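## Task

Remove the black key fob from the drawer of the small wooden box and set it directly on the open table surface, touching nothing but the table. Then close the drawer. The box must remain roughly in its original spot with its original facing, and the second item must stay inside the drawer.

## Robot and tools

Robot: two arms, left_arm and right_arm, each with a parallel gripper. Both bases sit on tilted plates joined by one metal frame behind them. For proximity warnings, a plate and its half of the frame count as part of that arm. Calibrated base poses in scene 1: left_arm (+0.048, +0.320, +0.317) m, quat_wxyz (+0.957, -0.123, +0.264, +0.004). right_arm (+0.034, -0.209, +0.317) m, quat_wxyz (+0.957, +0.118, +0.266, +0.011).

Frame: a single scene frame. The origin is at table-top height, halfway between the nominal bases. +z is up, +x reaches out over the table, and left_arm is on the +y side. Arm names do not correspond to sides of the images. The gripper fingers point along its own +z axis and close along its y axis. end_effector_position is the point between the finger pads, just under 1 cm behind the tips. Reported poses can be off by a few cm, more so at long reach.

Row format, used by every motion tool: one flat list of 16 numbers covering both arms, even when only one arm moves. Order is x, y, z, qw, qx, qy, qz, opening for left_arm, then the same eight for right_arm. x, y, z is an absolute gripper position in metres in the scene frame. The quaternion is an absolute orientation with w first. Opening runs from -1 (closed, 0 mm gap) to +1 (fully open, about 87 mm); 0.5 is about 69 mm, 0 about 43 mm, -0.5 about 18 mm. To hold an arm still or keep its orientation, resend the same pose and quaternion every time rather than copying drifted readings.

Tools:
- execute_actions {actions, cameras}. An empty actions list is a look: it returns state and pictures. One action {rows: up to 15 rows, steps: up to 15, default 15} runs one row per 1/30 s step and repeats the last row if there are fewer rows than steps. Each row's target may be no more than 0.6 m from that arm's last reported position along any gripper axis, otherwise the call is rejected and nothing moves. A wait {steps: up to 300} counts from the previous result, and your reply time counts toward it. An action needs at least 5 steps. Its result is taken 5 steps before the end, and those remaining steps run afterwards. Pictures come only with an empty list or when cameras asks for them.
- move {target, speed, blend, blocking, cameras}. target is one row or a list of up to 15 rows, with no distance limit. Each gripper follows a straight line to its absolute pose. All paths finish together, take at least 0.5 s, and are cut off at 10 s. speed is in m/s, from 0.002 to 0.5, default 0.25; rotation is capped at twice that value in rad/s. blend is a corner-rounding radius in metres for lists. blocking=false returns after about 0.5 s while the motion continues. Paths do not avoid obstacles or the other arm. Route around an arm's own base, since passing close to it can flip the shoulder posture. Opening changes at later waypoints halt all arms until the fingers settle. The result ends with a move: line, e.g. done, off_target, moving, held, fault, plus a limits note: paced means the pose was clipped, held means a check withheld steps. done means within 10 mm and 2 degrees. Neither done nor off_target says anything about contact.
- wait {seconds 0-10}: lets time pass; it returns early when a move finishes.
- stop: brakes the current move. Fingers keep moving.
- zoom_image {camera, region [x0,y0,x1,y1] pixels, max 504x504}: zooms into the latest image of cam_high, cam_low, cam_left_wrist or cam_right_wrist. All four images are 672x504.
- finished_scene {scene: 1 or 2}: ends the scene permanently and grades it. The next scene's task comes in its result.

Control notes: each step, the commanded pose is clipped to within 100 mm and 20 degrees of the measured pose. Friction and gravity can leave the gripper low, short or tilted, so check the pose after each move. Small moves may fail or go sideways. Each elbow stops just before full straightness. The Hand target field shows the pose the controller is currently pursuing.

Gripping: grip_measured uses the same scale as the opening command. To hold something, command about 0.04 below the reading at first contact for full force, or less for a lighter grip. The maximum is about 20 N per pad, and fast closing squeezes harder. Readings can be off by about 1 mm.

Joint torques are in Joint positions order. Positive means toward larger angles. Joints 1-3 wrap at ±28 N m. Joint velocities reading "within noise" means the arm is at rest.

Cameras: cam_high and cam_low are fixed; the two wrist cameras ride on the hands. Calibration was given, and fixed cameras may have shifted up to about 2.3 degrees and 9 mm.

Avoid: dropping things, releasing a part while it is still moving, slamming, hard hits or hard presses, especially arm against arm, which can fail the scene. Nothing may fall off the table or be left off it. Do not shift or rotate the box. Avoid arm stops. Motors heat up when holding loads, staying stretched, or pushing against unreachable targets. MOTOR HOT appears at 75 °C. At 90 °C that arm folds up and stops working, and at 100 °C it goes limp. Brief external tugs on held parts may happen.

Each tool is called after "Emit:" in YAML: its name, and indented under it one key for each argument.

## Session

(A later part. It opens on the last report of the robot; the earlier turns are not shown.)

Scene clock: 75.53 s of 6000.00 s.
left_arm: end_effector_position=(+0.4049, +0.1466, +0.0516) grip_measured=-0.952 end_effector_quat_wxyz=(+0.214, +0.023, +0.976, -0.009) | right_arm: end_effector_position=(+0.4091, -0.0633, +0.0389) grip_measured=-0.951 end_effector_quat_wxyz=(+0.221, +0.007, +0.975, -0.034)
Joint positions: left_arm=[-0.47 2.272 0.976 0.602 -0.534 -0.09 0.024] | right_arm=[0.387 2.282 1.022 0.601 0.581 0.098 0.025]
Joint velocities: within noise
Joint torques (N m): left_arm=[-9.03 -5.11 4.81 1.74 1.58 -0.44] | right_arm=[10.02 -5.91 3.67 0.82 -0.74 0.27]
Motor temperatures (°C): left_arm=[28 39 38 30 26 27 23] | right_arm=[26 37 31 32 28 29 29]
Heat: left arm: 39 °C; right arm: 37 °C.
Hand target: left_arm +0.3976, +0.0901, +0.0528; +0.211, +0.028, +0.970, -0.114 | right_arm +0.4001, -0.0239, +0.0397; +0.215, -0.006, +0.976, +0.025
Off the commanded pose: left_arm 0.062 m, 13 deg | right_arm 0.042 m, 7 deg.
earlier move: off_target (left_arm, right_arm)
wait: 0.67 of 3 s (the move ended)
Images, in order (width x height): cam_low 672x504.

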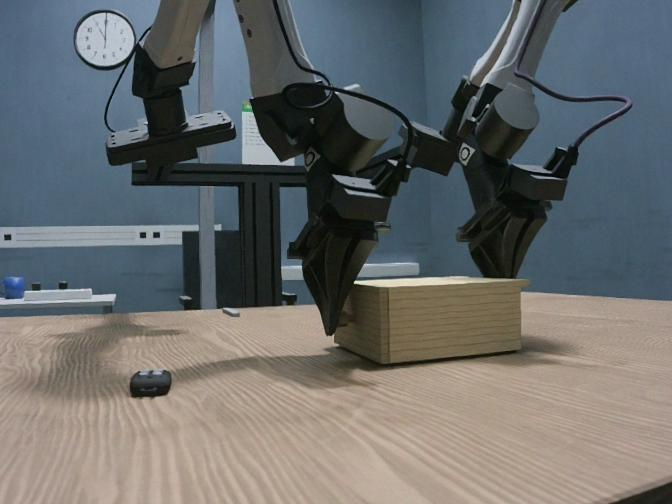

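Emit:
move:
  target: [0.402,0.087,0.044,0.2148,0.0264,0.969,-0.119,-0.95,0.400,-0.16,0.037,0.2163,-0.0057,0.976,0.0256,-0.95]
  speed: 0.1
  blocking: false
  cameras: []

Emit:
wait:
  seconds: 3
  cameras: ["cam_low","cam_high"]

Emit:
zoom_image:
  camera: "cam_high"
  region: [270, 280, 370, 355]

Scene clock: 76.57 s of 6000.00 s.
left_arm: end_effector_position=(+0.4045, +0.1468, +0.0515) grip_measured=-0.952 end_effector_quat_wxyz=(+0.214, +0.023, +0.977, -0.008) | right_arm: end_effector_position=(+0.3820, -0.0670, +0.0291) grip_measured=-0.951 end_effector_quat_wxyz=(+0.194, -0.011, +0.981, +0.000)
Joint positions: left_arm=[-0.47 2.272 0.976 0.601 -0.535 -0.09 0.024] | right_arm=[0.354 2.282 0.948 0.631 0.475 0.08 0.025]
Joint velocities: left_arm=[within noise] | right_arm=[-0.198 -0.017 -0.178 0.081 -0.388 -0.139 -0.013]
Joint torques (N m): left_arm=[-9.2 -6.61 3.38 1.63 1.52 -0.48] | right_arm=[3.45 -11.03 1.1 1.02 -0.01 -0.25]
Motor temperatures (°C): left_arm=[28 39 38 31 26 27 23] | right_arm=[26 37 31 32 28 29 29]
Heat: left arm: 39 °C; right arm: 37 °C.
Hand target: left_arm +0.3956, +0.0935, +0.0565; +0.209, +0.029, +0.971, -0.110 | right_arm +0.3999, -0.0710, +0.0390; +0.216, -0.006, +0.976, +0.022
Off the commanded pose: left_arm 0.060 m, 13 deg | right_arm 0.095 m, 4 deg.
Kept back: nothing.
move: running
No camera images: "cameras" was empty.

Scene clock: 77.93 s of 6000.00 s.
left_arm: end_effector_position=(+0.4045, +0.1468, +0.0515) grip_measured=-0.952 end_effector_quat_wxyz=(+0.214, +0.023, +0.977, -0.008) | right_arm: end_effector_position=(+0.3838, -0.1561, +0.0258) grip_measured=-0.950 end_effector_quat_wxyz=(+0.193, -0.008, +0.981, +0.023)
Joint positions: left_arm=[-0.47 2.272 0.976 0.601 -0.535 -0.09 0.024] | right_arm=[0.092 2.167 0.814 0.707 0.226 -0.08 0.025]
Joint velocities: within noise
Joint torques (N m): left_arm=[-8.64 -5.29 4.51 1.77 1.6 -0.42] | right_arm=[2.55 -10.4 0.27 1.02 -0.16 -0.3]
Motor temperatures (°C): left_arm=[28 39 38 31 26 27 23] | right_arm=[26 38 31 32 28 29 29]
Heat: left arm: 39 °C; right arm: 38 °C.
Hand target: left_arm +0.3978, +0.0919, +0.0525; +0.211, +0.028, +0.970, -0.113 | right_arm +0.4000, -0.1600, +0.0368; +0.216, -0.006, +0.976, +0.025
Off the commanded pose: left_arm 0.060 m, 13 deg | right_arm 0.020 m, 3 deg.
earlier move: off_target (left_arm, right_arm)
wait: 1.37 of 3 s (the move ended)
Images, in order (width x height): cam_high 672x504, cam_low 672x504.

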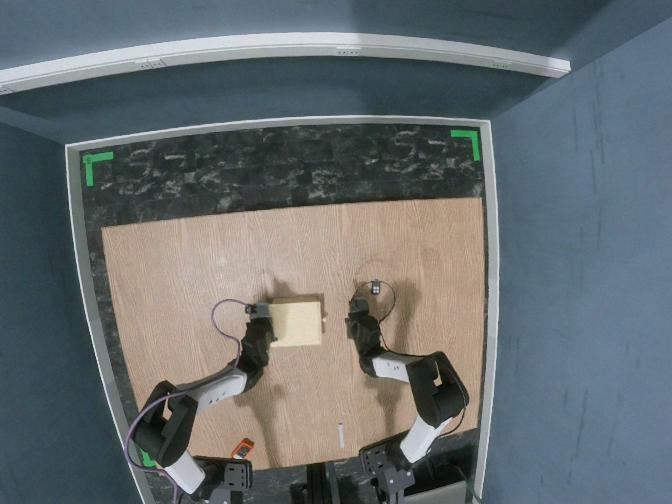

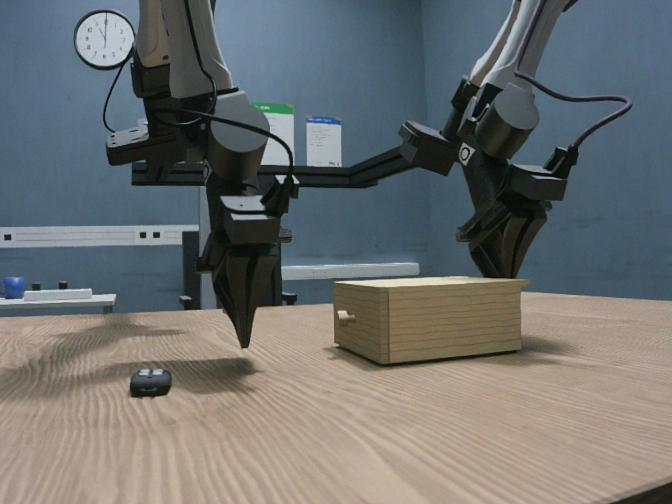

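Scaled by 5.040 from the camera's 672x504 image, which has a finer 960x720 frame.

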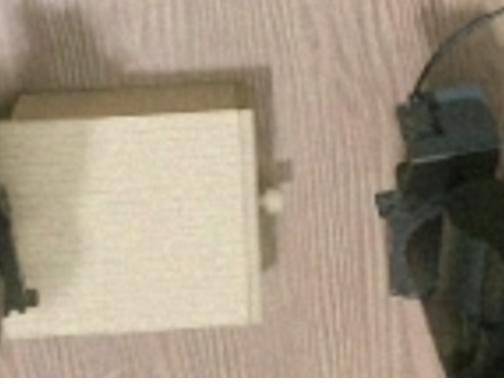

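Emit:
move:
  target: [0.402,0.06,0.044,0.2148,0.0264,0.969,-0.119,-0.95,0.400,-0.19,0.05,0.2163,-0.0057,0.976,0.0256,-0.95]
  speed: 0.06
  blocking: false
  cameras: []

Emit:
wait:
  seconds: 2
  cameras: ["cam_high"]

Emit:
zoom_image:
  camera: "cam_high"
  region: [270, 280, 370, 355]

Scene clock: 78.70 s of 6000.00 s.
left_arm: end_effector_position=(+0.4049, +0.1048, +0.0488) grip_measured=-0.951 end_effector_quat_wxyz=(+0.218, +0.029, +0.974, -0.054) | right_arm: end_effector_position=(+0.3895, -0.1778, +0.0363) grip_measured=-0.950 end_effector_quat_wxyz=(+0.203, -0.003, +0.979, +0.021)
Joint positions: left_arm=[-0.523 2.333 1.046 0.598 -0.487 -0.125 0.024] | right_arm=[0.039 2.104 0.78 0.707 0.187 -0.107 0.025]
Joint velocities: left_arm=[-0.012 0.134 0.193 -0.081 -0.066 -0.066 0.023] | right_arm=[-0.129 -0.168 -0.056 -0.051 -0.095 -0.081 -0.003]
Joint torques (N m): left_arm=[-8.21 -6.71 4.16 1.63 0.95 -0.3] | right_arm=[2.11 -10.47 0.5 0.82 -0.15 -0.21]
Motor temperatures (°C): left_arm=[28 39 38 31 26 27 23] | right_arm=[26 38 31 32 28 29 29]
Heat: left arm: 39 °C; right arm: 38 °C.
Hand target: left_arm +0.3993, +0.0676, +0.0493; +0.213, +0.027, +0.970, -0.116 | right_arm +0.3998, -0.1852, +0.0473; +0.217, -0.006, +0.976, +0.025
Off the commanded pose: left_arm 0.045 m, 8 deg | right_arm 0.021 m, 2 deg.
Kept back: nothing.
move: running
No camera images: "cameras" was empty.

Scene clock: 79.13 s of 6000.00 s.
left_arm: end_effector_position=(+0.4073, +0.0974, +0.0450) grip_measured=-0.951 end_effector_quat_wxyz=(+0.218, +0.026, +0.974, -0.057) | right_arm: end_effector_position=(+0.3913, -0.1852, +0.0403) grip_measured=-0.950 end_effector_quat_wxyz=(+0.205, -0.005, +0.978, +0.024)
Joint positions: left_arm=[-0.529 2.358 1.078 0.59 -0.487 -0.136 0.024] | right_arm=[0.017 2.079 0.771 0.698 0.162 -0.123 0.025]
Joint velocities: within noise
Joint torques (N m): left_arm=[-8.4 -6.72 4.29 1.58 0.89 -0.27] | right_arm=[1.87 -10.4 0.35 0.8 -0.14 -0.25]
Motor temperatures (°C): left_arm=[28 39 38 31 26 27 23] | right_arm=[26 38 31 32 28 29 29]
Heat: left arm: 39 °C; right arm: 38 °C.
Hand target: left_arm +0.4003, +0.0621, +0.0470; +0.214, +0.027, +0.969, -0.117 | right_arm +0.3998, -0.1899, +0.0496; +0.216, -0.006, +0.976, +0.025
Off the commanded pose: left_arm 0.038 m, 7 deg | right_arm 0.014 m, 1 deg.
earlier move: off_target (left_arm, right_arm)
wait: 0.43 of 2 s (the move ended)
Images, in order (width x height): cam_high 672x504.

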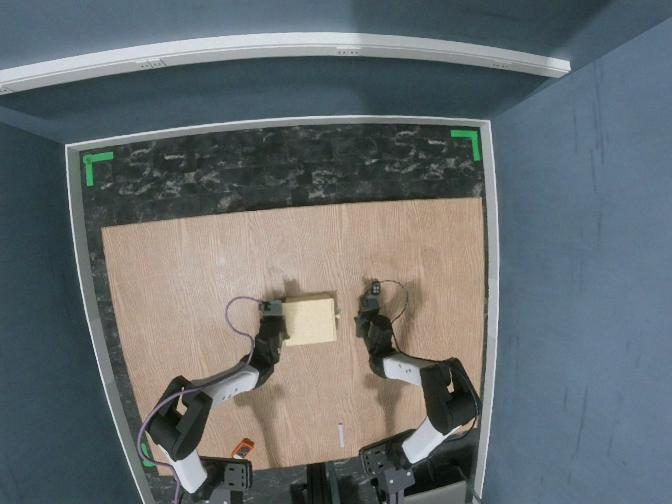

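Scaled by 5.040 from the camera's 672x504 image, which has a finer 960x720 frame.

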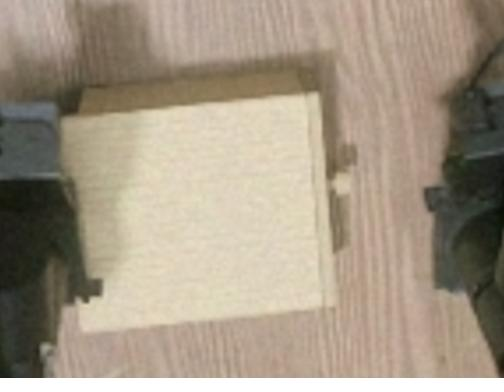

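Emit:
move:
  target:
    - [0.425,0.119,0.044,0.2148,0.0264,0.969,-0.119,-0.95,0.368,-0.145,0.042,0.2151,-0.0226,0.971,0.102,-0.95]
    - [0.425,0.119,0.044,0.2148,0.0264,0.969,-0.119,-0.95,0.368,-0.072,0.040,0.2151,-0.0226,0.971,0.102,-0.95]
  speed: [0.1,0.06]
  blocking: false
  cameras: []

Emit:
wait:
  seconds: 3
  cameras: ["cam_high","cam_right_wrist"]

Emit:
zoom_image:
  camera: "cam_high"
  region: [270, 280, 370, 355]

Scene clock: 80.40 s of 6000.00 s.
left_arm: end_effector_position=(+0.4061, +0.0981, +0.0396) grip_measured=-0.951 end_effector_quat_wxyz=(+0.208, +0.027, +0.974, -0.087) | right_arm: end_effector_position=(+0.3755, -0.1749, +0.0409) grip_measured=-0.950 end_effector_quat_wxyz=(+0.199, -0.013, +0.979, +0.051)
Joint positions: left_arm=[-0.495 2.358 1.07 0.598 -0.398 -0.128 0.025] | right_arm=[0.019 2.079 0.724 0.725 0.109 -0.124 0.025]
Joint velocities: left_arm=[0.129 -0.022 -0.061 0.022 0.403 0.051 -0.008] | right_arm=[0.037 -0.017 -0.081 0.198 -0.11 -0.022 -0.008]
Joint torques (N m): left_arm=[-4.14 -11.25 1.46 1.52 0.17 0.22] | right_arm=[4.19 -7.24 0.35 1.06 -0.17 -0.11]
Motor temperatures (°C): left_arm=[28 39 38 31 26 27 23] | right_arm=[26 38 31 32 28 29 29]
Heat: left arm: 39 °C; right arm: 38 °C.
Hand target: left_arm +0.4151, +0.0964, +0.0457; +0.215, +0.027, +0.969, -0.116 | right_arm +0.3806, -0.1631, +0.0453; +0.215, -0.016, +0.974, +0.071
Off the commanded pose: left_arm 0.028 m, 4 deg | right_arm 0.103 m, 6 deg.
Kept back: nothing.
move: running; path passed 0 of 2 targets
No camera images: "cameras" was empty.

Scene clock: 82.30 s of 6000.00 s.
left_arm: end_effector_position=(+0.4156, +0.1162, +0.0371) grip_measured=-0.951 end_effector_quat_wxyz=(+0.205, +0.029, +0.972, -0.113) | right_arm: end_effector_position=(+0.3687, -0.0981, +0.0402) grip_measured=-0.951 end_effector_quat_wxyz=(+0.214, -0.023, +0.974, +0.065)
Joint positions: left_arm=[-0.422 2.325 1.051 0.601 -0.291 -0.087 0.025] | right_arm=[0.232 2.19 0.75 0.815 0.248 -0.017 0.025]
Joint velocities: within noise
Joint torques (N m): left_arm=[-4.21 -11.33 1.44 1.47 0.25 0.24] | right_arm=[7.35 -5.2 2.29 1 -0.59 0.26]
Motor temperatures (°C): left_arm=[28 41 38 31 26 27 23] | right_arm=[26 38 31 32 28 29 29]
Heat: left arm: 41 °C; right arm: 38 °C.
Hand target: left_arm +0.4249, +0.1190, +0.0438; +0.215, +0.026, +0.969, -0.119 | right_arm +0.3672, -0.0729, +0.0412; +0.214, -0.023, +0.971, +0.102
Off the commanded pose: left_arm 0.012 m, 1 deg | right_arm 0.026 m, 4 deg.
earlier move: off_target (left_arm, right_arm)
wait: 1.90 of 3 s (the move ended)
camera_calibration:
cam_right_wrist: T_world_to_cam=[[0.0913205, -0.989677, -0.110456, -0.128124], [-0.896469, -0.129998, 0.423608, 0.320412], [-0.433594, 0.060336, -0.899086, 0.338393], [0, 0, 0, 1]] pos_world=[0.445665, -0.105565, 0.154363]
Images, in order (width x height): cam_high 672x504, cam_right_wrist 672x504.

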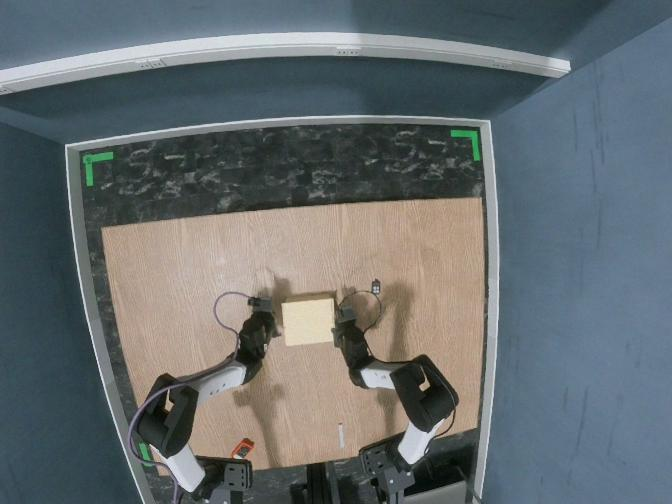

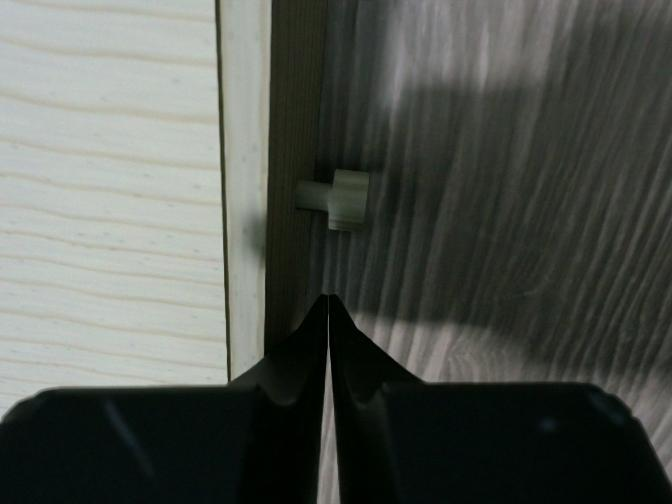

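Scaled by 5.040 from the camera's 672x504 image, which has a finer 960x720 frame.

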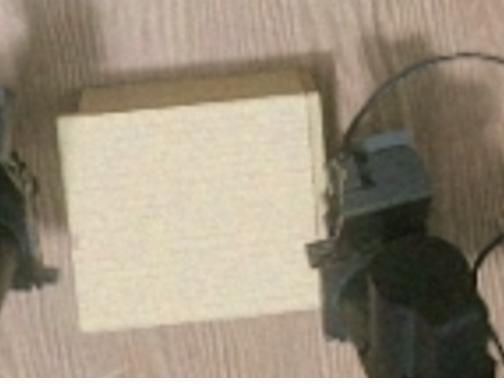

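Emit:
move:
  target: [0.425,0.119,0.044,0.2148,0.0264,0.969,-0.119,-0.95,0.368,-0.056,0.040,0.2151,-0.0226,0.971,0.102,-0.95]
  speed: 0.04
  blocking: false
  cameras: []

Emit:
wait:
  seconds: 2
  cameras: ["cam_high"]

Emit:
zoom_image:
  camera: "cam_high"
  region: [270, 280, 370, 355]

Scene clock: 83.03 s of 6000.00 s.
left_arm: end_effector_position=(+0.4156, +0.1163, +0.0371) grip_measured=-0.951 end_effector_quat_wxyz=(+0.205, +0.029, +0.972, -0.113) | right_arm: end_effector_position=(+0.3665, -0.0857, +0.0395) grip_measured=-0.951 end_effector_quat_wxyz=(+0.211, -0.022, +0.975, +0.064)
Joint positions: left_arm=[-0.422 2.325 1.051 0.601 -0.291 -0.087 0.025] | right_arm=[0.268 2.209 0.769 0.804 0.281 0.008 0.025]
Joint velocities: within noise
Joint torques (N m): left_arm=[-4.19 -11.3 1.52 1.49 0.25 0.25] | right_arm=[7.95 -5.14 2.91 1.08 -0.7 0.28]
Motor temperatures (°C): left_arm=[28 42 38 31 26 27 23] | right_arm=[26 37 31 32 28 29 29]
Heat: left arm: 42 °C; right arm: 37 °C.
Hand target: left_arm +0.4249, +0.1191, +0.0438; +0.215, +0.027, +0.969, -0.119 | right_arm +0.3670, -0.0571, +0.0415; +0.214, -0.023, +0.971, +0.102
Off the commanded pose: left_arm 0.012 m, 1 deg | right_arm 0.030 m, 4 deg.
Kept back: nothing.
move: running
No camera images: "cameras" was empty.

Scene clock: 83.27 s of 6000.00 s.
left_arm: end_effector_position=(+0.4156, +0.1163, +0.0371) grip_measured=-0.951 end_effector_quat_wxyz=(+0.205, +0.029, +0.972, -0.113) | right_arm: end_effector_position=(+0.3666, -0.0864, +0.0394) grip_measured=-0.951 end_effector_quat_wxyz=(+0.210, -0.022, +0.976, +0.058)
Joint positions: left_arm=[-0.422 2.325 1.051 0.601 -0.291 -0.087 0.025] | right_arm=[0.272 2.21 0.771 0.8 0.295 0.008 0.025]
Joint velocities: within noise
Joint torques (N m): left_arm=[-4.21 -11.3 1.46 1.48 0.26 0.24] | right_arm=[7.91 -5.08 2.99 1.02 -0.63 0.23]
Motor temperatures (°C): left_arm=[28 42 38 31 26 27 23] | right_arm=[27 37 31 32 28 29 29]
Heat: left arm: 42 °C; right arm: 37 °C.
Hand target: left_arm +0.4249, +0.1191, +0.0438; +0.215, +0.027, +0.969, -0.119 | right_arm +0.3669, -0.0572, +0.0416; +0.214, -0.023, +0.971, +0.102
Off the commanded pose: left_arm 0.012 m, 1 deg | right_arm 0.030 m, 5 deg.
earlier move: off_target (left_arm, right_arm)
wait: 0.23 of 2 s (the move ended)
Images, in order (width x height): cam_high 672x504.

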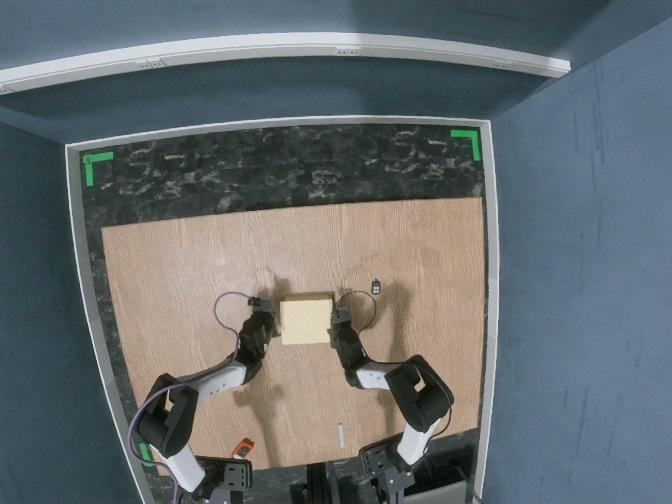

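Scaled by 5.040 from the camera's 672x504 image, which has a finer 960x720 frame.

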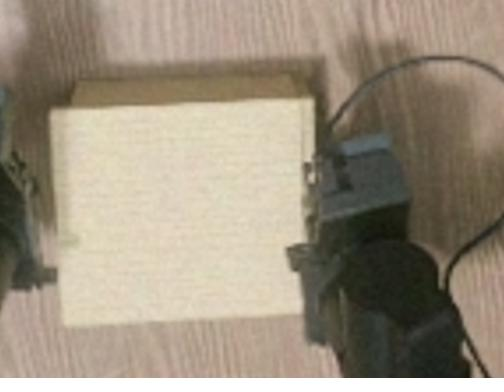

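Emit:
move:
  target: [0.425,0.135,0.06,0.2148,0.0264,0.969,-0.119,-0.95,0.360,-0.145,0.055,0.2151,-0.0226,0.971,0.102,-0.95]
  speed: 0.12
  blocking: false
  cameras: []

Emit:
wait:
  seconds: 1.2
  cameras: ["cam_low","cam_right_wrist"]

Emit:
zoom_image:
  camera: "cam_low"
  region: [200, 250, 540, 400]

Scene clock: 84.03 s of 6000.00 s.
left_arm: end_effector_position=(+0.4162, +0.1228, +0.0460) grip_measured=-0.951 end_effector_quat_wxyz=(+0.207, +0.029, +0.971, -0.114) | right_arm: end_effector_position=(+0.3413, -0.1051, +0.0367) grip_measured=-0.950 end_effector_quat_wxyz=(+0.184, -0.023, +0.979, +0.087)
Joint positions: left_arm=[-0.416 2.283 1.015 0.602 -0.284 -0.082 0.025] | right_arm=[0.194 2.186 0.691 0.814 0.177 -0.015 0.025]
Joint velocities: left_arm=[0.022 -0.09 -0.09 -0.007 0.051 0.037 0.003] | right_arm=[-0.344 -0.247 -0.227 -0.037 -0.3 -0.125 -0.018]
Joint torques (N m): left_arm=[-3.74 -11.43 1.51 1.39 0.26 0.25] | right_arm=[2.84 -9.87 -0.09 1.1 -0.19 -0.22]
Motor temperatures (°C): left_arm=[28 42 38 31 26 27 23] | right_arm=[27 37 31 32 28 29 29]
Heat: left arm: 42 °C; right arm: 37 °C.
Hand target: left_arm +0.4249, +0.1290, +0.0537; +0.215, +0.027, +0.969, -0.119 | right_arm +0.3622, -0.1127, +0.0493; +0.215, -0.023, +0.971, +0.099
Off the commanded pose: left_arm 0.021 m, 1 deg | right_arm 0.048 m, 4 deg.
Kept back: nothing.
move: running
No camera images: "cameras" was empty.

Scene clock: 84.80 s of 6000.00 s.
left_arm: end_effector_position=(+0.4196, +0.1297, +0.0545) grip_measured=-0.951 end_effector_quat_wxyz=(+0.212, +0.027, +0.970, -0.115) | right_arm: end_effector_position=(+0.3475, -0.1416, +0.0462) grip_measured=-0.950 end_effector_quat_wxyz=(+0.196, -0.022, +0.975, +0.100)
Joint positions: left_arm=[-0.407 2.242 0.987 0.602 -0.275 -0.076 0.025] | right_arm=[0.071 2.099 0.633 0.819 0.052 -0.09 0.025]
Joint velocities: within noise
Joint torques (N m): left_arm=[-3.69 -11.28 1.44 1.32 0.26 0.26] | right_arm=[2.37 -9.35 -0.46 0.95 -0.28 -0.26]
Motor temperatures (°C): left_arm=[28 43 38 31 26 27 23] | right_arm=[27 38 31 32 28 29 29]
Heat: left arm: 43 °C; right arm: 38 °C.
Hand target: left_arm +0.4250, +0.1348, +0.0599; +0.215, +0.026, +0.969, -0.119 | right_arm +0.3599, -0.1448, +0.0547; +0.215, -0.023, +0.971, +0.102
Off the commanded pose: left_arm 0.009 m, 1 deg | right_arm 0.016 m, 2 deg.
earlier move: off_target (right_arm)
wait: 0.77 of 1.2 s (the move ended)
camera_calibration:
cam_right_wrist: T_world_to_cam=[[0.102284, -0.978351, -0.179912, -0.167569], [-0.877917, -0.173827, 0.446145, 0.279527], [-0.46776, 0.112314, -0.876691, 0.355362], [0, 0, 0, 1]] pos_world=[0.428765, -0.155264, 0.156686]
Images, in order (width x height): cam_low 672x504, cam_right_wrist 672x504.

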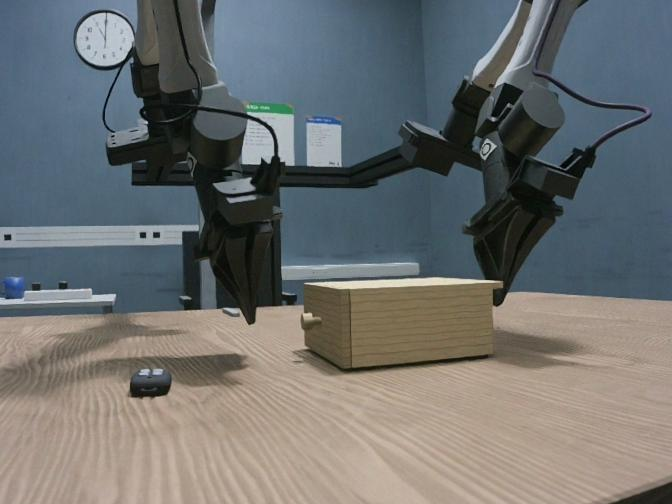

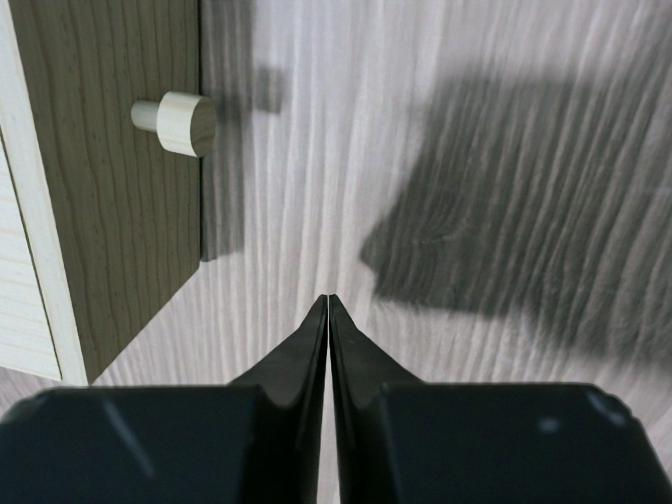

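Scaled by 1.482 from the camera's 672x504 image, which has a finer 960x720 frame.

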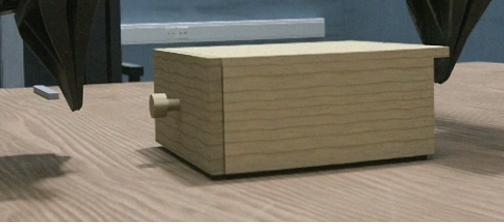

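Emit:
finished_scene:
  scene: 1

The scene is finished: the task was done.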